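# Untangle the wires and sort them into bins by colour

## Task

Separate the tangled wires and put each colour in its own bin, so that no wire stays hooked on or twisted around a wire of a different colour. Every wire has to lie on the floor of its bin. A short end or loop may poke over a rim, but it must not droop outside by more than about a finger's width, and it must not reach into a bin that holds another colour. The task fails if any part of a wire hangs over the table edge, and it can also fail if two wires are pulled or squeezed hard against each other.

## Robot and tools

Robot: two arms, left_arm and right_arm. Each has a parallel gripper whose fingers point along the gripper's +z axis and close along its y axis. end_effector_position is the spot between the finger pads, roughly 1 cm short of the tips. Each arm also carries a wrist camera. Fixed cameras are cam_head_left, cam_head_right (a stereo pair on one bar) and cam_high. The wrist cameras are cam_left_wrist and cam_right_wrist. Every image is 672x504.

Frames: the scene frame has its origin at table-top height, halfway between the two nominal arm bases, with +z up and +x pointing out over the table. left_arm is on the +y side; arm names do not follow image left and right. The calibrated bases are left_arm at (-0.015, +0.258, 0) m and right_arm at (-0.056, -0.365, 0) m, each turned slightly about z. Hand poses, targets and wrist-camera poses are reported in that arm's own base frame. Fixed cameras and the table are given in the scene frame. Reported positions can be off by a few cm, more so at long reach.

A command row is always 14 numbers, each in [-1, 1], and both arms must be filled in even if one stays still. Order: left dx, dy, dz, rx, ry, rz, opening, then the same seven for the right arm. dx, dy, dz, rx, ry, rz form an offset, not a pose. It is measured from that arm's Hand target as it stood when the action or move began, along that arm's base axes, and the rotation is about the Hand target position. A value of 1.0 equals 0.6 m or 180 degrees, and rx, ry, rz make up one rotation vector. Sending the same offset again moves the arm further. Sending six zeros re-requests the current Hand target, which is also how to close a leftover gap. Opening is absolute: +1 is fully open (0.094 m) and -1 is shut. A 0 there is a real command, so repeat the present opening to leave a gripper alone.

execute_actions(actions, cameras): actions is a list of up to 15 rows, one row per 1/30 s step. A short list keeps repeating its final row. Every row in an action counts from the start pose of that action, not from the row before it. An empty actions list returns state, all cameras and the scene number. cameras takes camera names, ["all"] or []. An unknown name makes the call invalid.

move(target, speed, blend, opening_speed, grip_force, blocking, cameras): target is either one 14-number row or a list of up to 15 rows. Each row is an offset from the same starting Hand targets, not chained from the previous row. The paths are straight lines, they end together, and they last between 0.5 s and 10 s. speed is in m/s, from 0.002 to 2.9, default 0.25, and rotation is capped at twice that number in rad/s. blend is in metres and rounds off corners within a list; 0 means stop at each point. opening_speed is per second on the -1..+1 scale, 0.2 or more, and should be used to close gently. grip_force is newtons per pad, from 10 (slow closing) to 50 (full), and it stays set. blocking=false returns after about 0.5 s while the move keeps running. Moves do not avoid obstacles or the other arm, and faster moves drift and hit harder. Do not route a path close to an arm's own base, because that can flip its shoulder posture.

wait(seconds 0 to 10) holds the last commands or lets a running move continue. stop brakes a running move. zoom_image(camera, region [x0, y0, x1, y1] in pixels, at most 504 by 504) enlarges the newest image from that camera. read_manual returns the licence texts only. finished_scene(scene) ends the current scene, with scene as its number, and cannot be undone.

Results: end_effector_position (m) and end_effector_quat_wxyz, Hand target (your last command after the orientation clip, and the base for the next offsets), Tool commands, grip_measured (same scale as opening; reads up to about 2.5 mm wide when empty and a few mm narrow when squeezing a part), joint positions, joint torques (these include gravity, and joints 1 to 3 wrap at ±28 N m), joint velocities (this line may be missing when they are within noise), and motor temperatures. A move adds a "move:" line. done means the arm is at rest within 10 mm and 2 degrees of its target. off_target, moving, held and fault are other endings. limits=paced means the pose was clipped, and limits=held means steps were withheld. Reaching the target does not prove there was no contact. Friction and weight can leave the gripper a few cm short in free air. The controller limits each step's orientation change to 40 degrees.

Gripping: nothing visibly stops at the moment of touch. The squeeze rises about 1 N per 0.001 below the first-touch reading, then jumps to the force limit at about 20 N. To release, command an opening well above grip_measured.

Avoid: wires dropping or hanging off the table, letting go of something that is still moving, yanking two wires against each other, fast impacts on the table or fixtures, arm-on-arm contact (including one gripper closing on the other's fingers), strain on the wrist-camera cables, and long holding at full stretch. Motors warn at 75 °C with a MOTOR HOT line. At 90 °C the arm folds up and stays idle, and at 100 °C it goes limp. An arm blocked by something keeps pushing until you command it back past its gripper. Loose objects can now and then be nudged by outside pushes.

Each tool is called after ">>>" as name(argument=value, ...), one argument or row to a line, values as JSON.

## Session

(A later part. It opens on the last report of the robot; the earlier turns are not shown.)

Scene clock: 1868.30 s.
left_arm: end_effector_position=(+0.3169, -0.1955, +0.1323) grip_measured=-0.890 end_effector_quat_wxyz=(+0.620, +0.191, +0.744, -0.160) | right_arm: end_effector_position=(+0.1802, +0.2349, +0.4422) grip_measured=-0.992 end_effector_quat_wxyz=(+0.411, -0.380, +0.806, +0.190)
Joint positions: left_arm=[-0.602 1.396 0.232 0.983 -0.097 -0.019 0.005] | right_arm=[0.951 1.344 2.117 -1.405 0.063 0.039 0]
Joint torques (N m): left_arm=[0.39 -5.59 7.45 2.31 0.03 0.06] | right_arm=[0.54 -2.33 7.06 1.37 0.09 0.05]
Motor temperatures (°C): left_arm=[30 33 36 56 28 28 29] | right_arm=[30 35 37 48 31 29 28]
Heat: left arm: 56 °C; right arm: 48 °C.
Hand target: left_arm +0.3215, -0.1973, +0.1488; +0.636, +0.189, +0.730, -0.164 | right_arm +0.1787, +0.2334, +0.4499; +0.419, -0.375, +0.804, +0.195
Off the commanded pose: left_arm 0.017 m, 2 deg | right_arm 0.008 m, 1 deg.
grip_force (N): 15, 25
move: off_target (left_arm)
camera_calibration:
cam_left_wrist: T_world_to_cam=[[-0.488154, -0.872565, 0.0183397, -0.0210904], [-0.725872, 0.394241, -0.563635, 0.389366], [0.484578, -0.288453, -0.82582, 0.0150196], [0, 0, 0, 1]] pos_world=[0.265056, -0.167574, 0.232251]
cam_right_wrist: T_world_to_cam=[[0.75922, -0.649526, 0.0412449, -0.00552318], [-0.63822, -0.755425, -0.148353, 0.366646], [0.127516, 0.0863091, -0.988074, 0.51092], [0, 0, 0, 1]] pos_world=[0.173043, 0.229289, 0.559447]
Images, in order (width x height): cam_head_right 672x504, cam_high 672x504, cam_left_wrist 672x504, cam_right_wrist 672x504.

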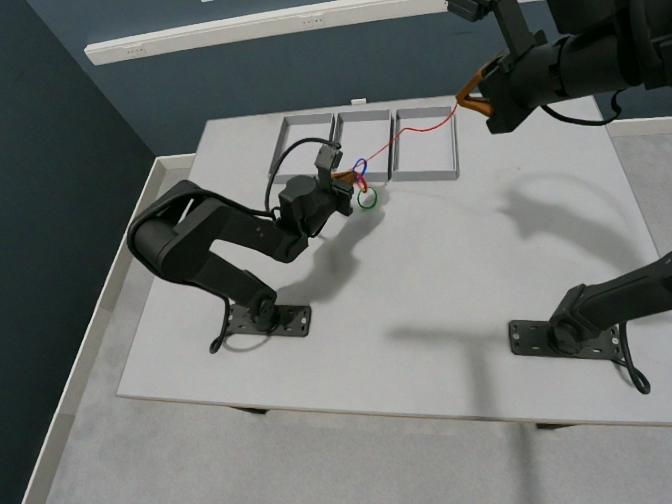

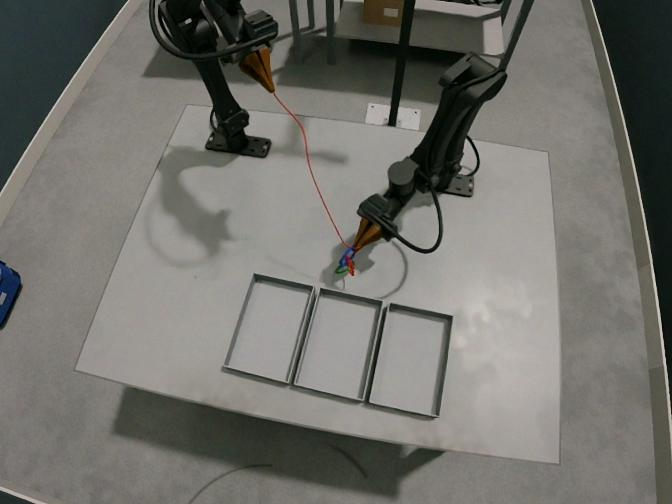

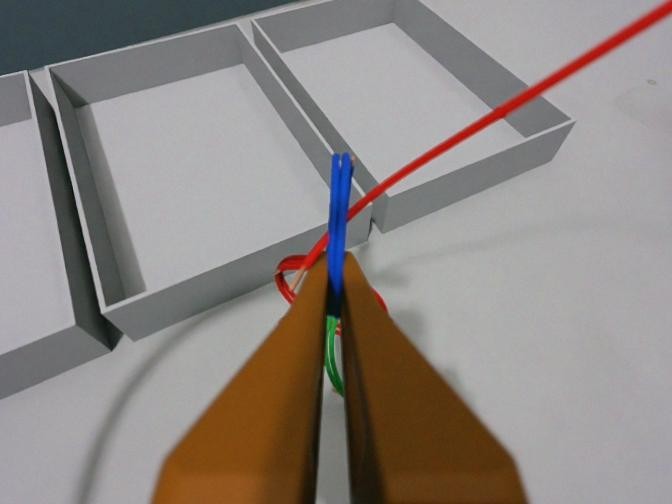

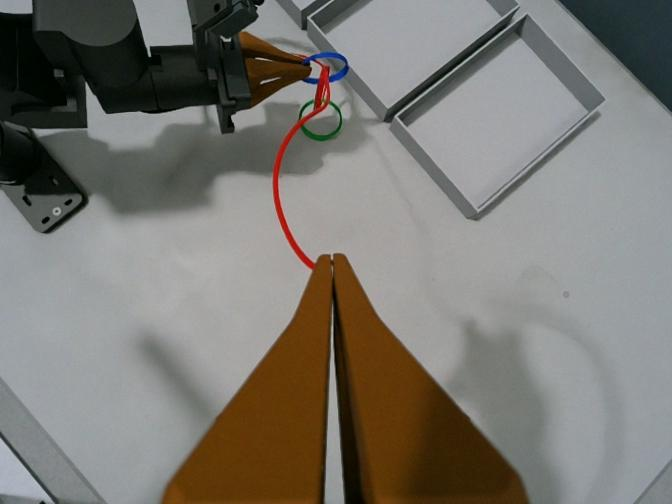

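>>> move(
  target=[0,0,0,0,0,0,-1.0,0.1667,-0.1917,0,0,0,0,-1.0],
  speed=0.05,
  cameras=["cam_left_wrist", "cam_right_wrist", "cam_high", "cam_head_right"],
)

>>> zoom_image(
  camera="cam_right_wrist",
  region=[110, 0, 410, 290],
)

>>> zoom_image(
  camera="cam_left_wrist",
  region=[240, 0, 500, 330],
)

Scene clock: 1887.23 s.
left_arm: end_effector_position=(+0.3167, -0.1955, +0.1312) grip_measured=-0.890 end_effector_quat_wxyz=(+0.619, +0.192, +0.745, -0.160) | right_arm: end_effector_position=(+0.2819, +0.1170, +0.4433) grip_measured=-0.992 end_effector_quat_wxyz=(+0.423, -0.362, +0.808, +0.190)
Joint positions: left_arm=[-0.602 1.396 0.232 0.978 -0.095 -0.019 0.005] | right_arm=[0.029 1.498 2.272 -1.564 -0.641 -0.543 0]
Joint torques (N m): left_arm=[0.38 -5.57 7.43 2.36 0.01 0.07] | right_arm=[-0.38 -3.37 6.64 1.12 -0.33 -0.11]
Motor temperatures (°C): left_arm=[30 34 36 57 28 28 29] | right_arm=[30 34 38 46 31 29 28]
Heat: left arm: 57 °C; right arm: 46 °C.
Hand target: left_arm +0.3215, -0.1973, +0.1488; +0.636, +0.189, +0.730, -0.164 | right_arm +0.2787, +0.1184, +0.4498; +0.419, -0.375, +0.804, +0.195
Off the commanded pose: left_arm 0.018 m, 3 deg | right_arm 0.007 m, 2 deg.
joint sent to its limit (right arm) — joint 4 (wrist pitch), lower limit. The joint targets still meet the commanded pose.
grip_force (N): 15, 25
move: off_target (left_arm)
camera_calibration:
cam_left_wrist: T_world_to_cam=[[-0.48907, -0.872056, 0.0181471, -0.0208273], [-0.727622, 0.396418, -0.559839, 0.388943], [0.481017, -0.287005, -0.828403, 0.0159614], [0, 0, 0, 1]] pos_world=[0.265139, -0.167765, 0.231346]
cam_right_wrist: T_world_to_cam=[[0.736019, -0.676037, 0.0353454, -0.147148], [-0.661892, -0.729609, -0.171958, 0.356775], [0.142039, 0.10317, -0.98447, 0.501565], [0, 0, 0, 1]] pos_world=[0.273208, 0.109082, 0.560327]
Images, in order (width x height): cam_head_right 672x504, cam_high 672x504, cam_left_wrist 672x504, cam_right_wrist 672x504.

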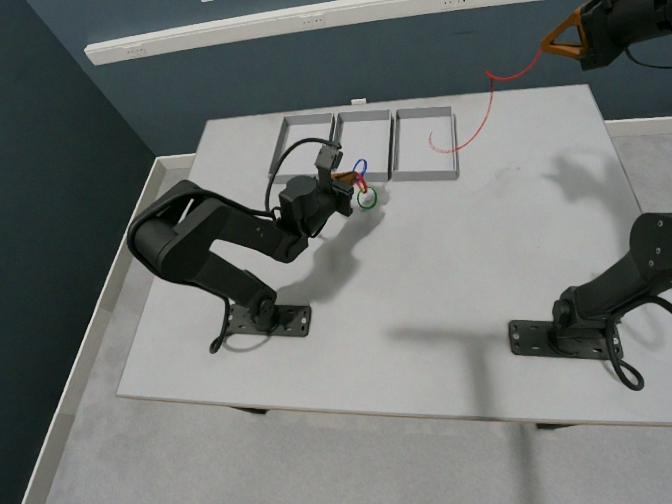

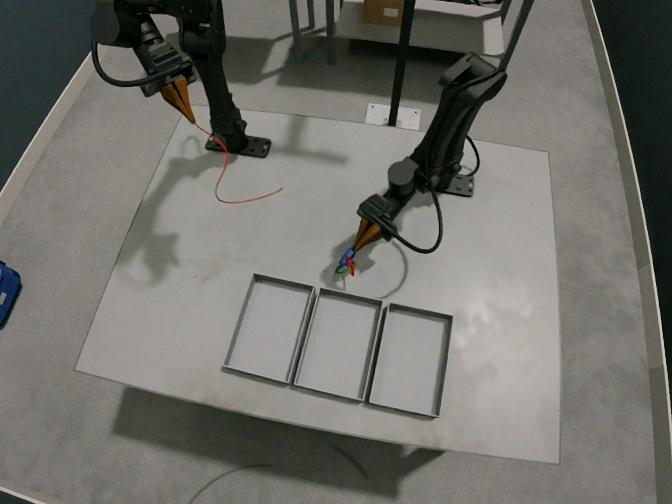

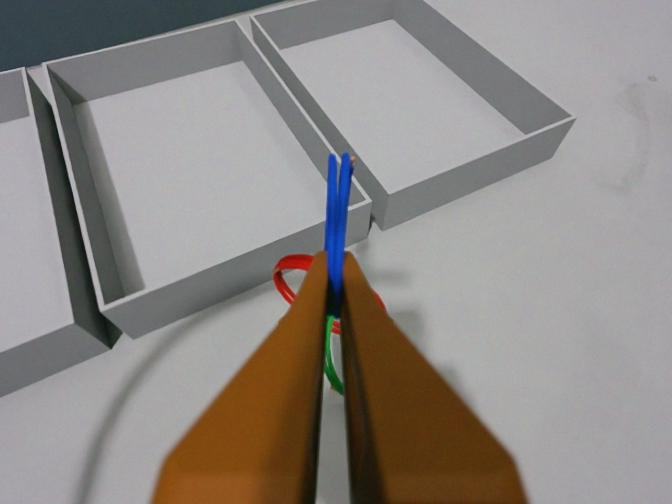

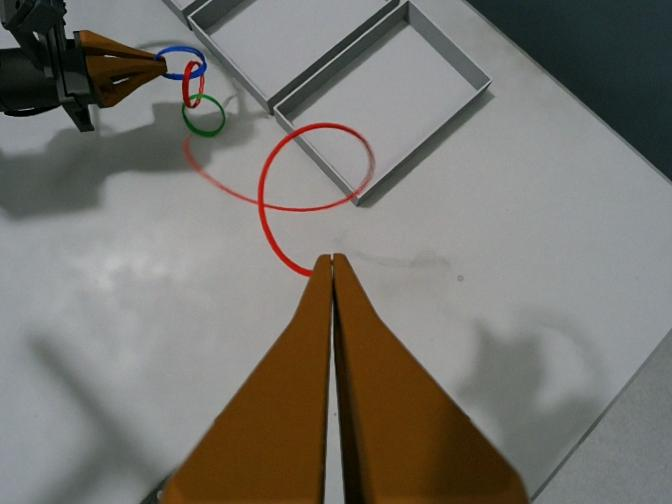

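Scaled by 1.680 from the camera's 672x504 image, which has a finer 960x720 frame.

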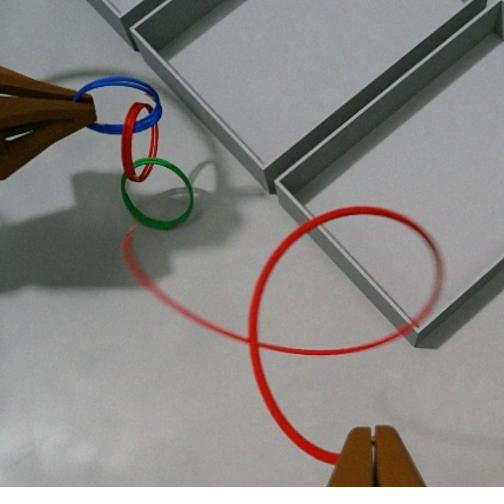

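Scaled by 1.527 from the camera's 672x504 image, which has a finer 960x720 frame.

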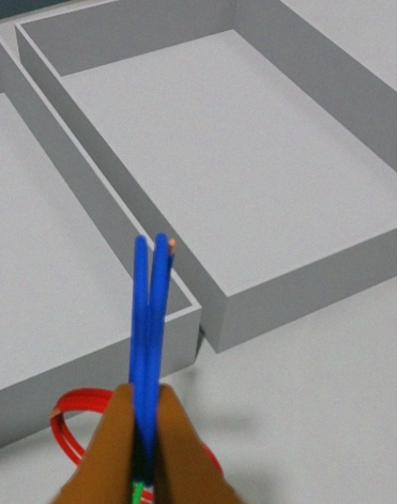

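>>> wait(
  seconds=0.5,
  cameras=["cam_right_wrist", "cam_head_right", "cam_high"],
)

>>> zoom_image(
  camera="cam_head_right",
  region=[400, 20, 600, 180],
)

Scene clock: 1898.87 s.
left_arm: end_effector_position=(+0.3167, -0.1955, +0.1312) grip_measured=-0.890 end_effector_quat_wxyz=(+0.619, +0.192, +0.745, -0.160) | right_arm: end_effector_position=(+0.2819, +0.1170, +0.4434) grip_measured=-0.992 end_effector_quat_wxyz=(+0.423, -0.363, +0.808, +0.190)
Joint positions: left_arm=[-0.602 1.396 0.232 0.978 -0.095 -0.019 0.005] | right_arm=[0.029 1.498 2.272 -1.564 -0.641 -0.543 0]
Joint torques (N m): left_arm=[0.39 -5.61 7.45 2.35 0 0.07] | right_arm=[-0.28 -3.4 6.72 1.12 -0.35 -0.12]
Motor temperatures (°C): left_arm=[30 34 35 57 28 28 29] | right_arm=[30 34 37 45 31 29 28]
Heat: left arm: 57 °C; right arm: 45 °C.
Hand target: left_arm +0.3215, -0.1973, +0.1488; +0.636, +0.189, +0.730, -0.164 | right_arm +0.2787, +0.1184, +0.4498; +0.419, -0.375, +0.804, +0.195
Tool commands: left_gripper/opening=-1.0 right_gripper/opening=-1.0
Off the commanded pose: left_arm 0.018 m, 3 deg | right_arm 0.007 m, 2 deg.
grip_force (N): 15, 25
wait: 0.50 s; at rest from the start
camera_calibration:
cam_right_wrist: T_world_to_cam=[[0.736342, -0.675681, 0.0354421, -0.147188], [-0.661511, -0.729926, -0.172079, 0.356781], [0.142141, 0.103264, -0.984445, 0.501517], [0, 0, 0, 1]] pos_world=[0.273109, 0.109183, 0.560327]
Images, in order (width x height): cam_head_right 672x504, cam_high 672x504, cam_right_wrist 672x504.

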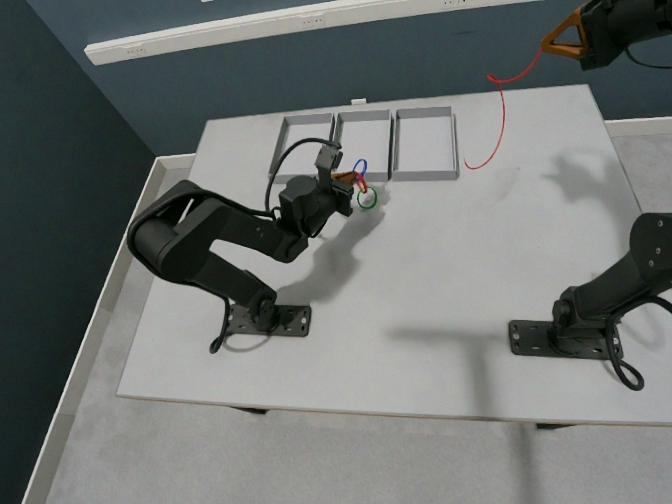

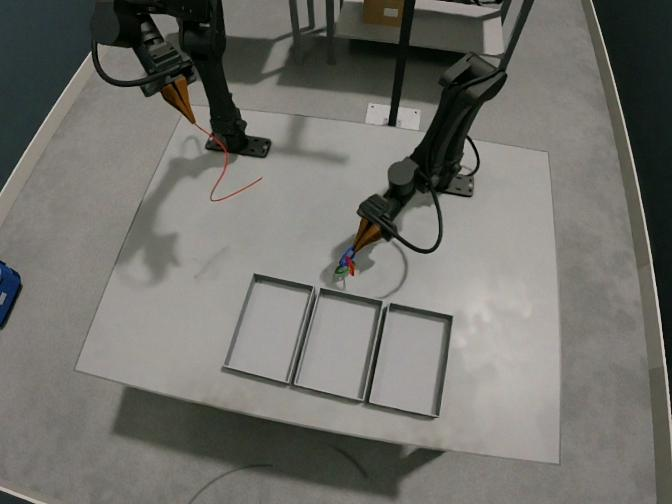

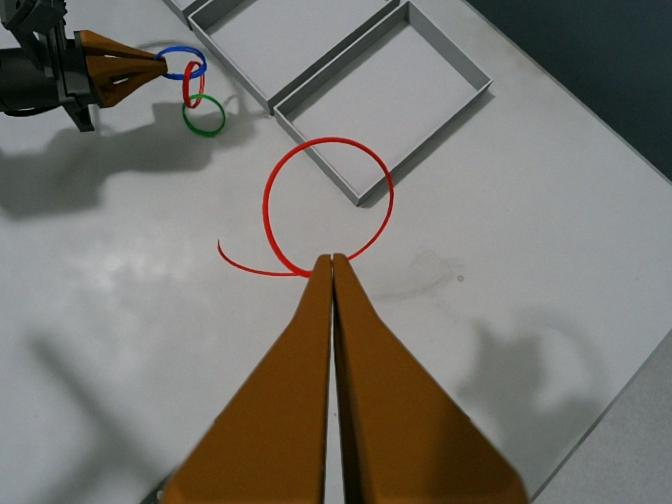

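Scaled by 2.520 from the camera's 672x504 image, which has a finer 960x720 frame.

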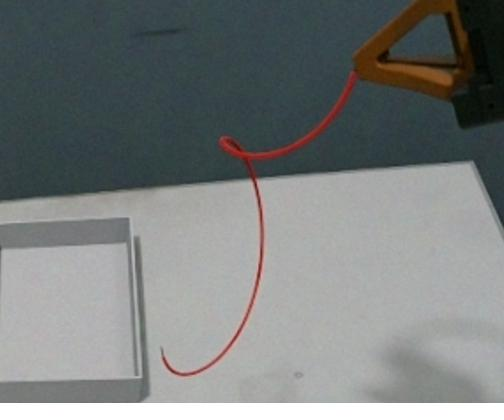

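>>> move(
  target=[
    [0,0,0,0,0,0,-1.0,0.2355,0.1193,-0.083,0.0242,-0.0306,-0.1332,-1.0],
    [0,0,0,0,0,0,-1.0,0.3688,0.2027,-0.1497,0.0242,-0.0306,-0.1332,-1.0],
  ],
  speed=0.1,
  blend=[0.03, 0],
  cameras=["cam_right_wrist", "cam_head_right", "cam_high", "cam_left_wrist"],
)

Scene clock: 1931.20 s.
left_arm: end_effector_position=(+0.3167, -0.1955, +0.1312) grip_measured=-0.890 end_effector_quat_wxyz=(+0.619, +0.192, +0.745, -0.160) | right_arm: end_effector_position=(+0.4952, +0.2362, +0.3410) grip_measured=-0.992 end_effector_quat_wxyz=(+0.479, -0.199, +0.848, +0.110)
Joint positions: left_arm=[-0.602 1.396 0.232 0.978 -0.095 -0.019 0.005] | right_arm=[0.438 1.892 2.067 -0.719 -0.016 -0.014 0]
Joint torques (N m): left_arm=[0.36 -5.6 7.43 2.34 0.01 0.06] | right_arm=[0.44 -9.16 10.24 1.71 0.07 0.09]
Motor temperatures (°C): left_arm=[30 34 35 58 28 28 29] | right_arm=[30 33 37 45 31 29 29]
Heat: left arm: 58 °C; right arm: 45 °C.
Hand target: left_arm +0.3215, -0.1973, +0.1488; +0.636, +0.189, +0.730, -0.164 | right_arm +0.5000, +0.2400, +0.3600; +0.502, -0.192, +0.835, +0.116
Off the commanded pose: left_arm 0.018 m, 3 deg | right_arm 0.020 m, 3 deg.
grip_force (N): 15, 25
move: off_target (left_arm, right_arm)
camera_calibration:
cam_left_wrist: T_world_to_cam=[[-0.48907, -0.872056, 0.0181471, -0.0208273], [-0.727622, 0.396418, -0.559839, 0.388943], [0.481017, -0.287005, -0.828403, 0.0159614], [0, 0, 0, 1]] pos_world=[0.265139, -0.167765, 0.231346]
cam_right_wrist: T_world_to_cam=[[0.426474, -0.903702, 0.0379883, -0.013707], [-0.875787, -0.42307, -0.232398, 0.621417], [0.22609, 0.065842, -0.971879, 0.3211], [0, 0, 0, 1]] pos_world=[0.477477, 0.229374, 0.457007]
Images, in order (width x height): cam_head_right 672x504, cam_high 672x504, cam_left_wrist 672x504, cam_right_wrist 672x504.

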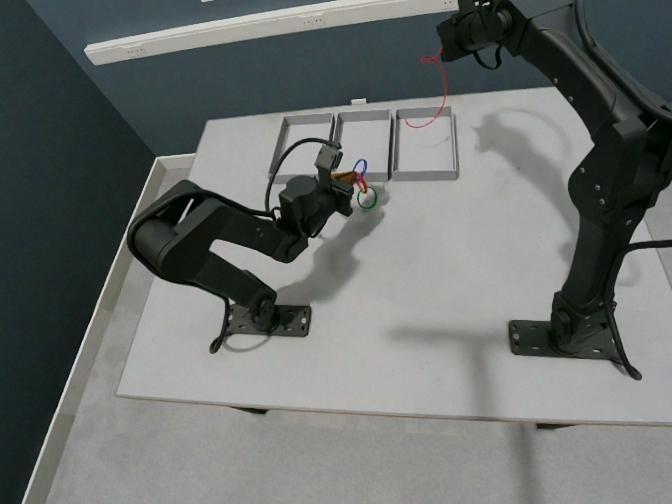

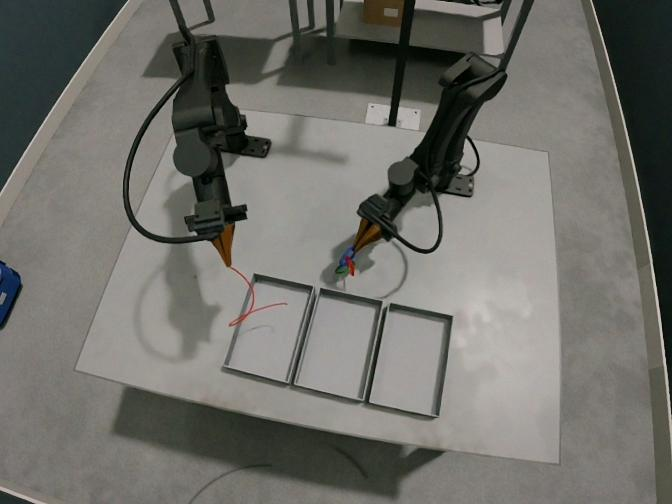

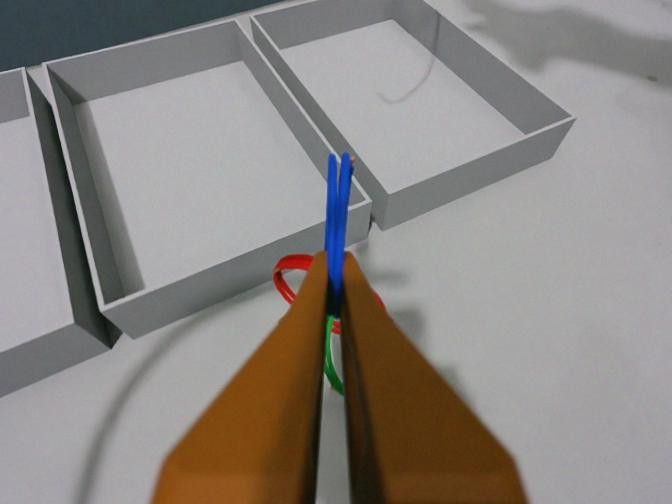

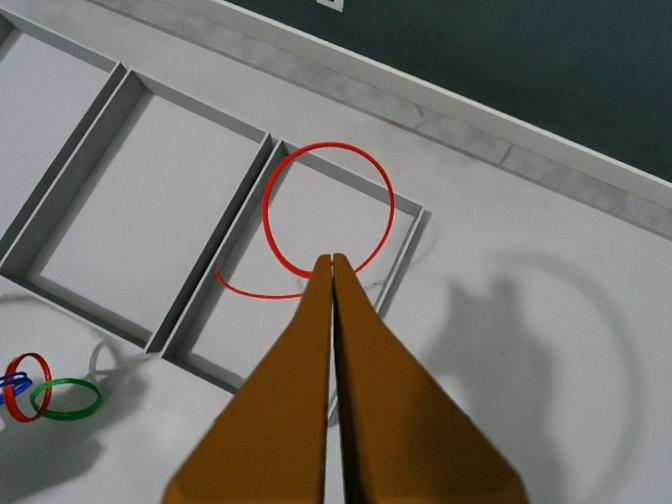

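>>> move(
  target=[0,0,0,0,0,0,-1.0,0.0517,0.0208,-0.1,0,0,0,-1.0],
  speed=0.06,
  cameras=["cam_right_wrist", "cam_high"],
)

>>> zoom_image(
  camera="cam_high",
  region=[200, 220, 340, 400],
)

Scene clock: 1947.97 s.
left_arm: end_effector_position=(+0.3167, -0.1955, +0.1312) grip_measured=-0.890 end_effector_quat_wxyz=(+0.619, +0.192, +0.745, -0.160) | right_arm: end_effector_position=(+0.5273, +0.2512, +0.3043) grip_measured=-0.992 end_effector_quat_wxyz=(+0.499, -0.196, +0.836, +0.114)
Joint positions: left_arm=[-0.602 1.396 0.232 0.978 -0.095 -0.019 0.005] | right_arm=[0.438 1.954 1.955 -0.497 -0.016 -0.014 0]
Joint torques (N m): left_arm=[0.4 -5.6 7.43 2.36 0.01 0.07] | right_arm=[-0.06 -9.91 6.15 1.81 0.06 0.06]
Motor temperatures (°C): left_arm=[30 35 35 58 28 28 29] | right_arm=[30 35 38 48 31 29 29]
Heat: left arm: 58 °C; right arm: 48 °C.
Hand target: left_arm +0.3215, -0.1973, +0.1488; +0.636, +0.189, +0.730, -0.164 | right_arm +0.5310, +0.2525, +0.2999; +0.502, -0.192, +0.835, +0.116
Off the commanded pose: left_arm 0.018 m, 3 deg | right_arm 0.006 m, 1 deg.
grip_force (N): 15, 25
move: off_target (left_arm)
camera_calibration:
cam_right_wrist: T_world_to_cam=[[0.424836, -0.904468, 0.0381166, -0.0114446], [-0.864642, -0.417882, -0.27887, 0.654292], [0.268157, 0.0855168, -0.959572, 0.246352], [0, 0, 0, 1]] pos_world=[0.504529, 0.241998, 0.419292]
Images, in order (width x height): cam_high 672x504, cam_right_wrist 672x504.

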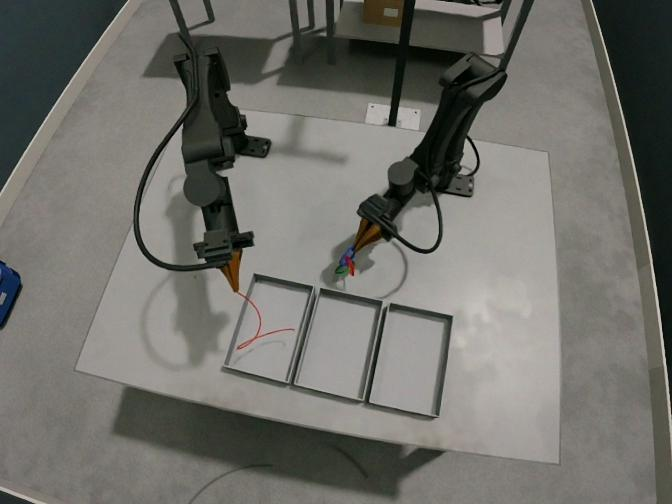

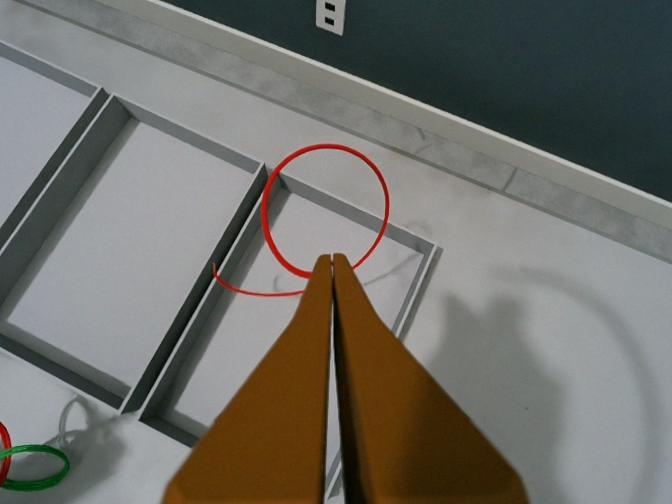

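Scaled by 2.800 from the camera's 672x504 image, which has a finer 960x720 frame.

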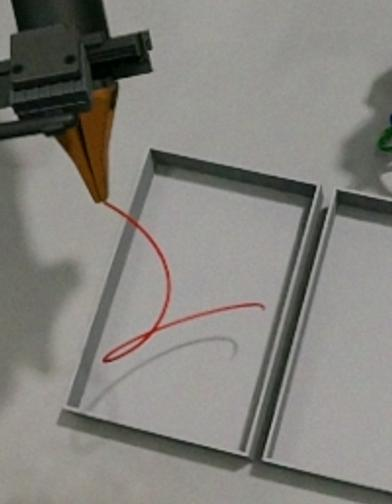

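>>> move(
  target=[0,0,0,0,0,0,-1.0,0,0,-0.15,0,0,0,-1.0],
  speed=0.06,
  cameras=["cam_right_wrist", "cam_high"],
)

>>> zoom_image(
  camera="cam_high",
  region=[200, 220, 340, 400],
)

Scene clock: 1954.13 s.
left_arm: end_effector_position=(+0.3167, -0.1955, +0.1312) grip_measured=-0.890 end_effector_quat_wxyz=(+0.619, +0.192, +0.745, -0.160) | right_arm: end_effector_position=(+0.5304, +0.2526, +0.2071) grip_measured=-0.992 end_effector_quat_wxyz=(+0.494, -0.197, +0.840, +0.113)
Joint positions: left_arm=[-0.602 1.396 0.232 0.978 -0.095 -0.019 0.005] | right_arm=[0.438 1.954 1.578 -0.133 -0.016 -0.014 0]
Joint torques (N m): left_arm=[0.38 -5.64 7.45 2.35 0 0.07] | right_arm=[0.18 -10.97 6.26 1.78 0.05 0.07]
Motor temperatures (°C): left_arm=[30 35 35 58 28 28 29] | right_arm=[30 36 38 48 31 29 29]
Heat: left arm: 58 °C; right arm: 48 °C.
Hand target: left_arm +0.3215, -0.1973, +0.1488; +0.636, +0.189, +0.730, -0.164 | right_arm +0.5310, +0.2525, +0.2099; +0.502, -0.192, +0.835, +0.116
Off the commanded pose: left_arm 0.018 m, 3 deg | right_arm 0.003 m, 1 deg.
grip_force (N): 15, 25
move: off_target (left_arm)
camera_calibration:
cam_right_wrist: T_world_to_cam=[[0.425271, -0.904264, 0.038095, -0.00803151], [-0.867748, -0.419336, -0.26678, 0.630089], [0.257214, 0.0803968, -0.963004, 0.160014], [0, 0, 0, 1]] pos_world=[0.509016, 0.244092, 0.322495]
Images, in order (width x height): cam_high 672x504, cam_right_wrist 672x504.

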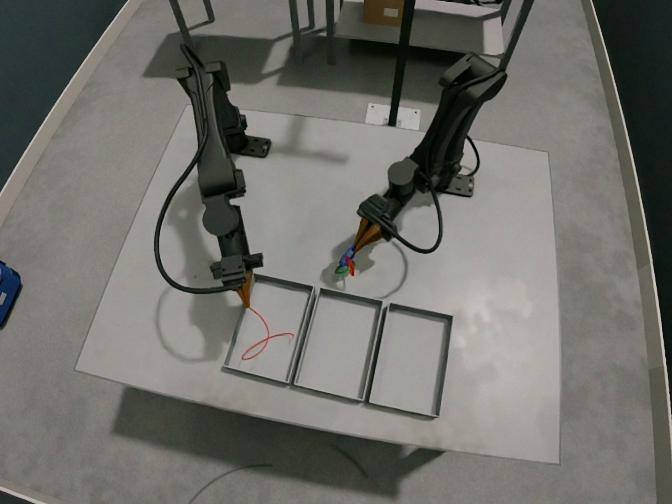

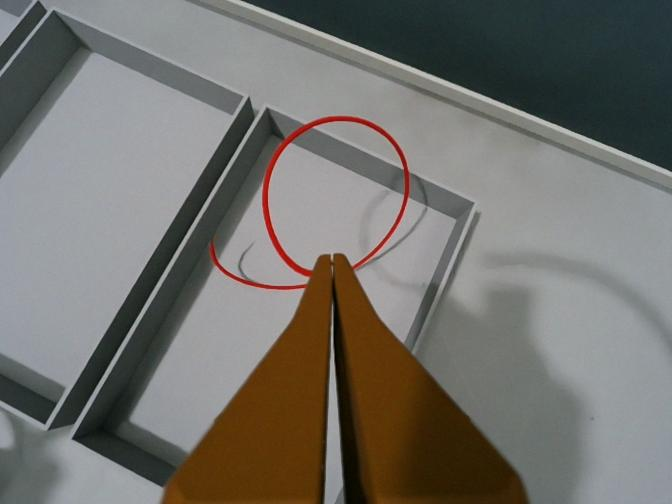

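Scaled by 2.800 from the camera's 672x504 image, which has a finer 960x720 frame.

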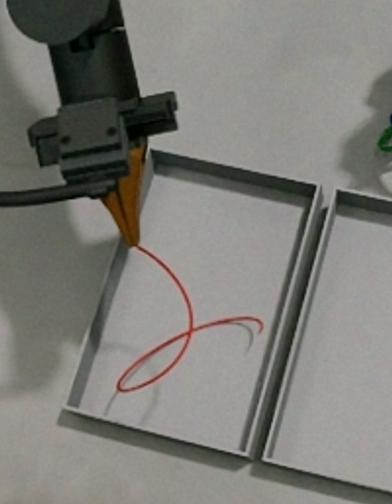

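>>> move(
  target=[0,0,0,0,0,0,-1.0,0,-0.0217,-0.1333,0,0,0,-1.0],
  speed=0.05,
  cameras=["cam_right_wrist", "cam_high"],
)

>>> zoom_image(
  camera="cam_high",
  region=[200, 220, 340, 400],
)

Scene clock: 1964.27 s.
left_arm: end_effector_position=(+0.3167, -0.1955, +0.1312) grip_measured=-0.890 end_effector_quat_wxyz=(+0.619, +0.192, +0.745, -0.160) | right_arm: end_effector_position=(+0.5302, +0.2409, +0.1357) grip_measured=-0.992 end_effector_quat_wxyz=(+0.500, -0.190, +0.837, +0.115)
Joint positions: left_arm=[-0.602 1.396 0.232 0.978 -0.095 -0.019 0.005] | right_arm=[0.415 2.007 1.344 0.17 -0.031 -0.014 0]
Joint torques (N m): left_arm=[0.39 -5.61 7.45 2.35 0.01 0.07] | right_arm=[-0.42 -9.81 5.91 1.77 -0.06 -0.06]
Motor temperatures (°C): left_arm=[30 35 35 58 28 28 29] | right_arm=[30 36 38 48 31 29 29]
Heat: left arm: 58 °C; right arm: 48 °C.
Hand target: left_arm +0.3215, -0.1973, +0.1488; +0.636, +0.189, +0.730, -0.164 | right_arm +0.5311, +0.2395, +0.1299; +0.502, -0.192, +0.835, +0.116
Off the commanded pose: left_arm 0.018 m, 3 deg | right_arm 0.006 m, 0 deg.
grip_force (N): 15, 25
move: off_target (left_arm)
camera_calibration:
cam_right_wrist: T_world_to_cam=[[0.41623, -0.908735, 0.0308626, -0.00897484], [-0.868626, -0.407434, -0.281933, 0.60546], [0.268777, 0.090541, -0.958938, 0.0831159], [0, 0, 0, 1]] pos_world=[0.507314, 0.231004, 0.250679]
Images, in order (width x height): cam_high 672x504, cam_right_wrist 672x504.

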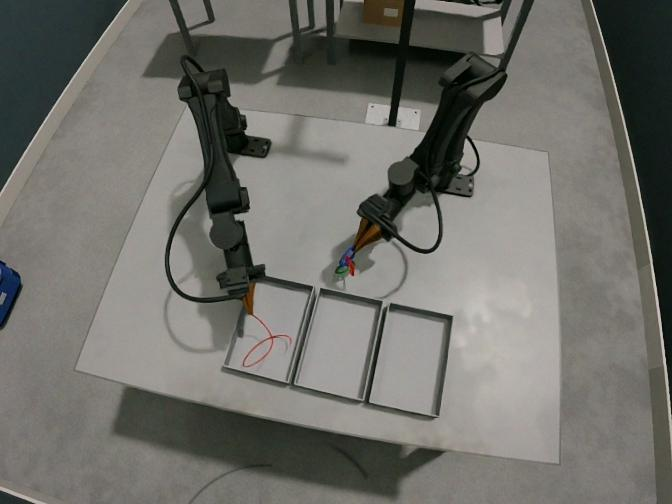

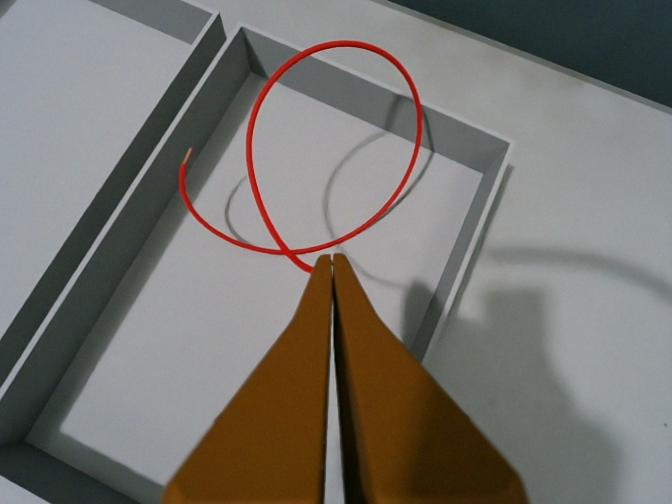

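Scaled by 2.800 from the camera's 672x504 image, which has a finer 960x720 frame.

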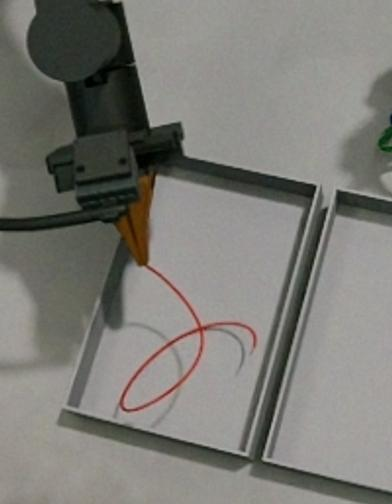

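>>> move(
  target=[0,0,0,0,0,0,-1.0,-0.0333,-0.0167,-0.1,-0.0292,0.0599,0,-1.0],
  speed=0.05,
  cameras=["cam_right_wrist", "cam_high"],
)

>>> zoom_image(
  camera="cam_high",
  region=[200, 220, 340, 400],
)

Scene clock: 1981.87 s.
left_arm: end_effector_position=(+0.3167, -0.1955, +0.1312) grip_measured=-0.890 end_effector_quat_wxyz=(+0.619, +0.192, +0.745, -0.160) | right_arm: end_effector_position=(+0.5134, +0.2335, +0.0815) grip_measured=-0.992 end_effector_quat_wxyz=(+0.423, -0.200, +0.878, +0.100)
Joint positions: left_arm=[-0.602 1.396 0.232 0.978 -0.095 -0.019 0.005] | right_arm=[0.415 2.056 1.344 0.041 -0.031 -0.017 0]
Joint torques (N m): left_arm=[0.43 -5.57 7.43 2.35 0.01 0.06] | right_arm=[-0.49 -9.78 6.09 1.37 0.01 -0.1]
Motor temperatures (°C): left_arm=[30 35 35 58 28 28 29] | right_arm=[30 36 37 50 31 29 29]
Heat: left arm: 58 °C; right arm: 50 °C.
Hand target: left_arm +0.3215, -0.1973, +0.1488; +0.636, +0.189, +0.730, -0.164 | right_arm +0.5111, +0.2295, +0.0701; +0.412, -0.203, +0.883, +0.095
Off the commanded pose: left_arm 0.018 m, 3 deg | right_arm 0.013 m, 2 deg.
grip_force (N): 15, 25
move: off_target (left_arm, right_arm)
camera_calibration:
cam_right_wrist: T_world_to_cam=[[0.423467, -0.905394, 0.030616, -0.0113911], [-0.899162, -0.42419, -0.107564, 0.578056], [0.110375, 0.0180212, -0.993727, 0.137385], [0, 0, 0, 1]] pos_world=[0.509426, 0.232416, 0.19905]
Images, in order (width x height): cam_high 672x504, cam_right_wrist 672x504.

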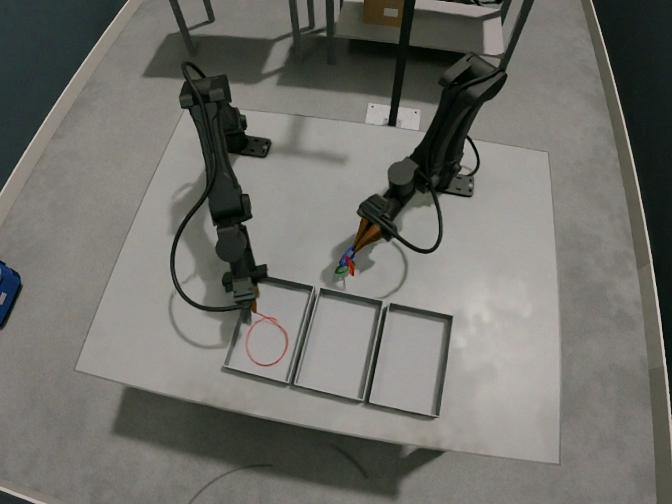

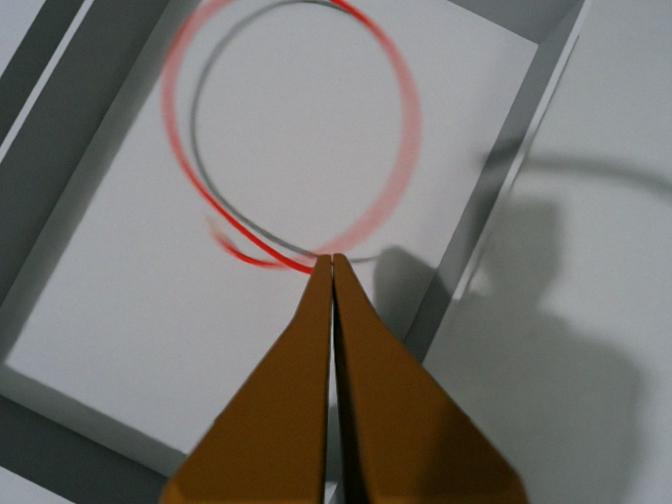

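Scaled by 2.800 from the camera's 672x504 image, which has a finer 960x720 frame.

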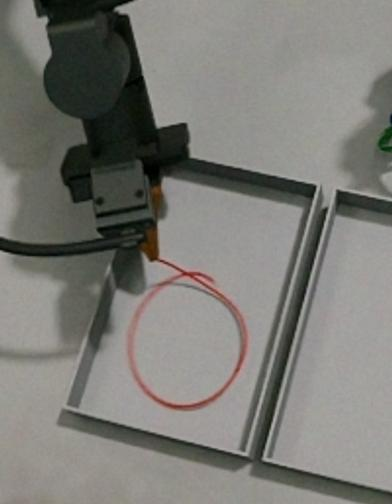

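>>> move(
  target=[0,0,0,0,0,0,-1.0,0,0,-0.05,0,0,0,-1.0],
  speed=0.03,
  cameras=["cam_right_wrist", "cam_high"],
)

>>> zoom_image(
  camera="cam_high",
  region=[200, 220, 340, 400],
)

Scene clock: 1987.73 s.
left_arm: end_effector_position=(+0.3167, -0.1955, +0.1312) grip_measured=-0.890 end_effector_quat_wxyz=(+0.619, +0.192, +0.745, -0.160) | right_arm: end_effector_position=(+0.5112, +0.2326, +0.0487) grip_measured=-0.992 end_effector_quat_wxyz=(+0.413, -0.201, +0.883, +0.098)
Joint positions: left_arm=[-0.602 1.396 0.232 0.978 -0.095 -0.019 0.005] | right_arm=[0.415 2.114 1.307 0.112 -0.031 -0.017 0]
Joint torques (N m): left_arm=[0.4 -5.61 7.49 2.35 0.01 0.07] | right_arm=[-0.43 -9.73 5.27 1.6 -0.01 -0.12]
Motor temperatures (°C): left_arm=[30 35 35 58 28 28 29] | right_arm=[30 37 37 49 31 29 29]
Heat: left arm: 58 °C; right arm: 49 °C.
Hand target: left_arm +0.3215, -0.1973, +0.1488; +0.636, +0.189, +0.730, -0.164 | right_arm +0.5111, +0.2295, +0.0401; +0.412, -0.203, +0.883, +0.095
Off the commanded pose: left_arm 0.018 m, 3 deg | right_arm 0.009 m, 0 deg.
grip_force (N): 15, 25
move: off_target (left_arm)
camera_calibration:
cam_right_wrist: T_world_to_cam=[[0.424112, -0.905109, 0.0300994, -0.0107746], [-0.901241, -0.425093, -0.0840246, 0.57226], [0.0888465, 0.00850904, -0.996009, 0.118325], [0, 0, 0, 1]] pos_world=[0.509801, 0.232505, 0.166261]
Images, in order (width x height): cam_high 672x504, cam_right_wrist 672x504.

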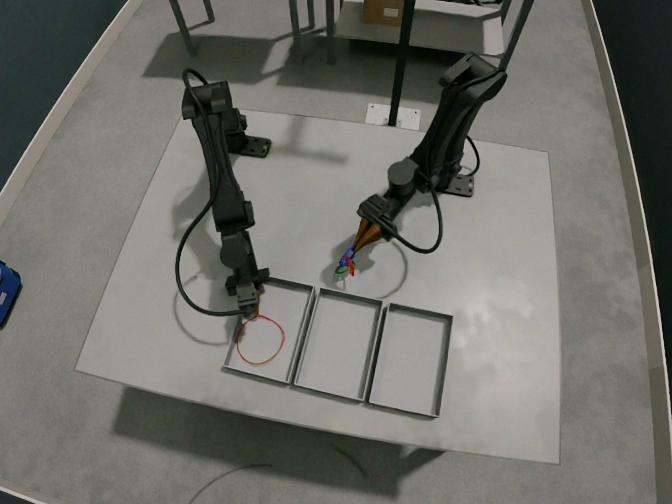

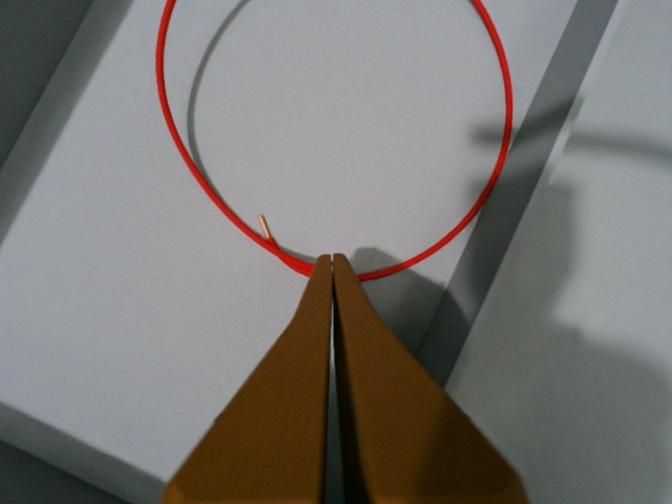

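Scaled by 2.800 from the camera's 672x504 image, which has a finer 960x720 frame.

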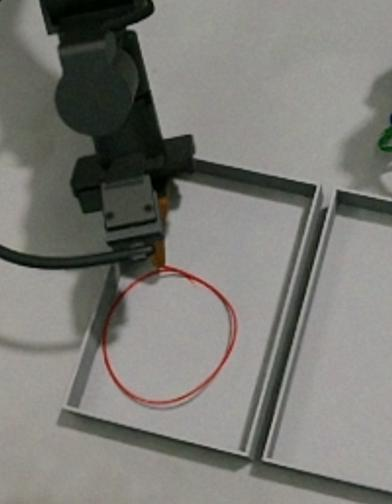

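>>> move(
  target=[
    [0,0,0,0,0,0,-1.0,0,0,-0.025,0,0,0,-1.0],
    [0,0,0,0,0,0,-1.0,0,0,-0.025,0,0,0,-0.6],
  ],
  speed=0.03,
  opening_speed=0.3,
  cameras=["cam_right_wrist", "cam_high"],
)

>>> zoom_image(
  camera="cam_high",
  region=[200, 220, 340, 400],
)

Scene clock: 1997.83 s.
left_arm: end_effector_position=(+0.3167, -0.1955, +0.1312) grip_measured=-0.890 end_effector_quat_wxyz=(+0.619, +0.192, +0.745, -0.160) | right_arm: end_effector_position=(+0.5158, +0.2401, +0.0485) grip_measured=-0.603 end_effector_quat_wxyz=(+0.432, -0.205, +0.871, +0.111)
Joint positions: left_arm=[-0.602 1.396 0.232 0.978 -0.095 -0.019 0.005] | right_arm=[0.417 2.134 1.293 0.193 -0.052 -0.018 0.019]
Joint torques (N m): left_arm=[0.4 -5.6 7.43 2.35 0.01 0.06] | right_arm=[-0.66 -8.96 4.85 1.38 0.16 -0.13]
Motor temperatures (°C): left_arm=[30 35 35 58 28 28 29] | right_arm=[30 36 37 49 31 29 28]
Heat: left arm: 58 °C; right arm: 49 °C.
Hand target: left_arm +0.3215, -0.1973, +0.1488; +0.636, +0.189, +0.730, -0.164 | right_arm +0.5111, +0.2295, +0.0250; +0.412, -0.203, +0.883, +0.095
Off the commanded pose: left_arm 0.018 m, 3 deg | right_arm 0.026 m, 3 deg.
grip_force (N): 15, 25
move: off_target (left_arm, right_arm); target 2's new opening was sent with right_arm's hand 0.023 m and 2 deg from that target
camera_calibration:
cam_right_wrist: T_world_to_cam=[[0.440203, -0.897689, 0.0193853, -0.0154561], [-0.888848, -0.438722, -0.13218, 0.578723], [0.127161, 0.0409554, -0.991036, 0.0898294], [0, 0, 0, 1]] pos_world=[0.509778, 0.236345, 0.165819]
Images, in order (width x height): cam_high 672x504, cam_right_wrist 672x504.

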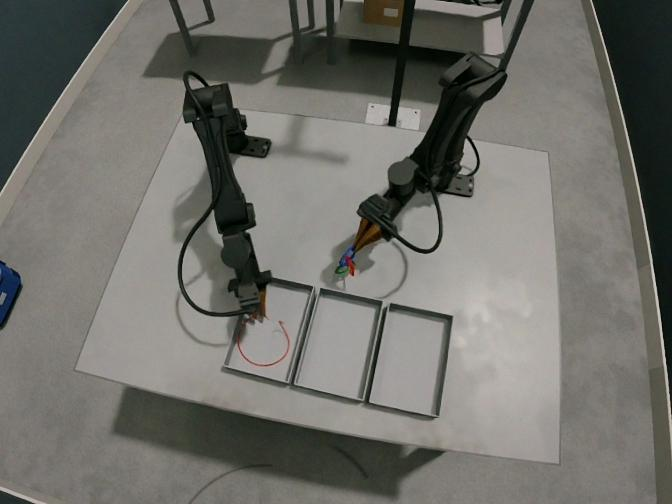

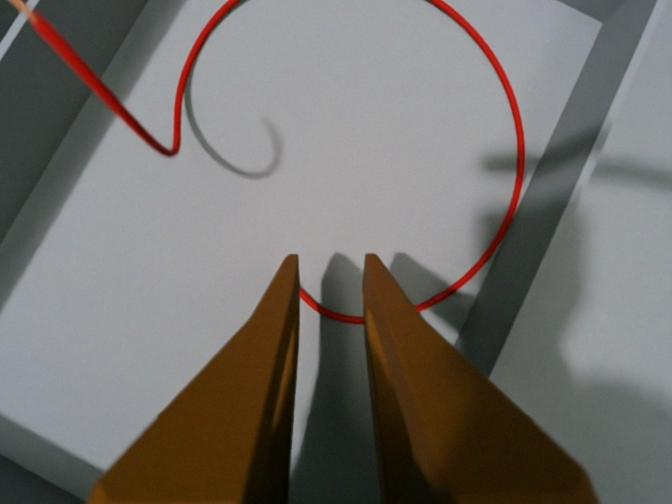

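Scaled by 2.800 from the camera's 672x504 image, which has a finer 960x720 frame.

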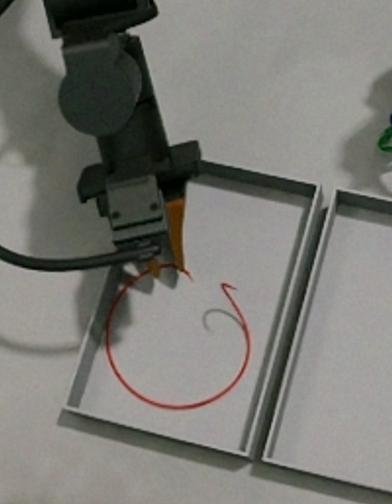

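>>> move(
  target=[0,0,0,0,0,0,-1.0,0,0,0.125,0,0,0,-0.6],
  speed=0.05,
  cameras=["cam_right_wrist", "cam_high"],
)

>>> zoom_image(
  camera="cam_high",
  region=[200, 220, 340, 400],
)

Scene clock: 2027.60 s.
left_arm: end_effector_position=(+0.3167, -0.1955, +0.1312) grip_measured=-0.890 end_effector_quat_wxyz=(+0.619, +0.192, +0.745, -0.160) | right_arm: end_effector_position=(+0.5009, +0.2294, +0.0698) grip_measured=-0.603 end_effector_quat_wxyz=(+0.384, -0.205, +0.895, +0.095)
Joint positions: left_arm=[-0.602 1.396 0.232 0.978 -0.095 -0.019 0.005] | right_arm=[0.415 2.052 1.358 -0.063 -0.039 -0.02 0.019]
Joint torques (N m): left_arm=[0.38 -5.64 7.42 2.35 0.01 0.06] | right_arm=[-0.42 -13.41 9.57 1.28 0.08 -0.1]
Motor temperatures (°C): left_arm=[30 35 35 58 28 28 29] | right_arm=[30 38 37 48 31 29 28]
Heat: left arm: 58 °C; right arm: 48 °C.
Hand target: left_arm +0.3215, -0.1973, +0.1488; +0.636, +0.189, +0.730, -0.164 | right_arm +0.5110, +0.2296, +0.0999; +0.412, -0.203, +0.883, +0.095
Off the commanded pose: left_arm 0.018 m, 3 deg | right_arm 0.032 m, 3 deg.
grip_force (N): 15, 25
move: off_target (left_arm, right_arm)
camera_calibration:
cam_right_wrist: T_world_to_cam=[[0.432104, -0.901483, 0.0247867, -0.0143995], [-0.901302, -0.432626, -0.0221239, 0.560834], [0.0306676, -0.0127805, -0.999448, 0.17462], [0, 0, 0, 1]] pos_world=[0.506347, 0.231882, 0.187288]
Images, in order (width x height): cam_high 672x504, cam_right_wrist 672x504.

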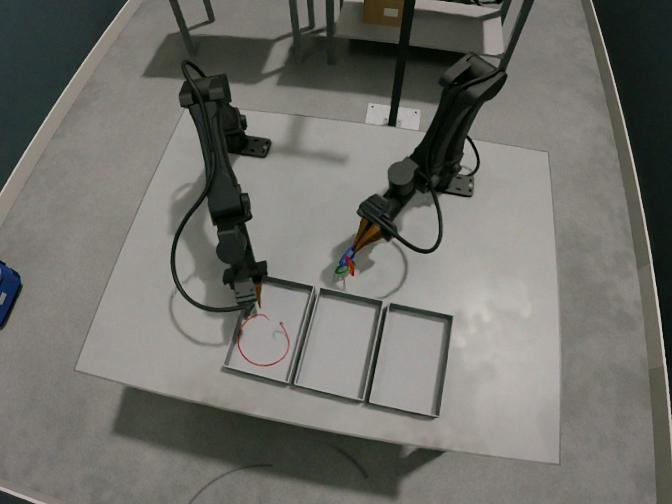

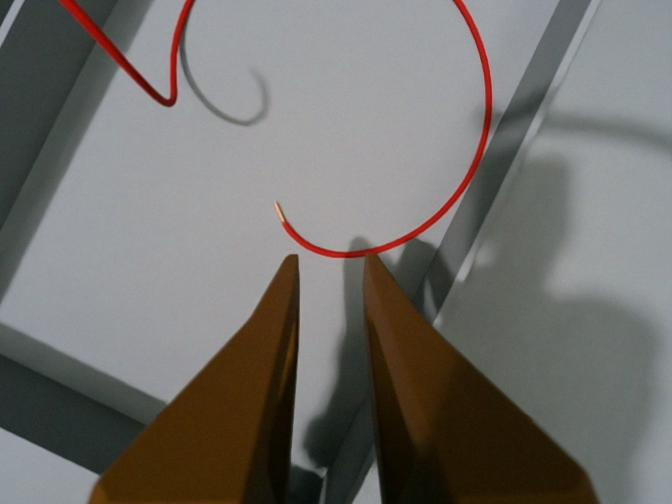

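Scaled by 2.800 from the camera's 672x504 image, which has a finer 960x720 frame.

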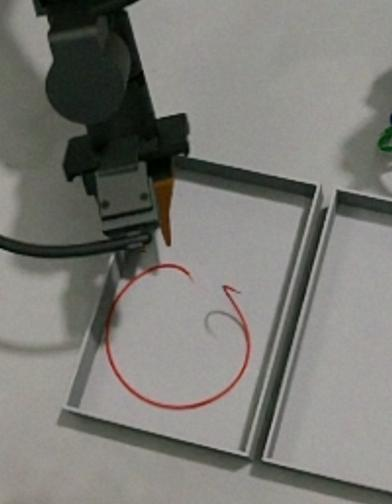

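>>> zoom_image(
  camera="cam_left_wrist",
  region=[240, 140, 440, 420],
)

This scene's latest camera images include none from cam_left_wrist. They are from: cam_high, cam_right_wrist. cam_left_wrist's image comes with the result of a call that names it in "cameras".


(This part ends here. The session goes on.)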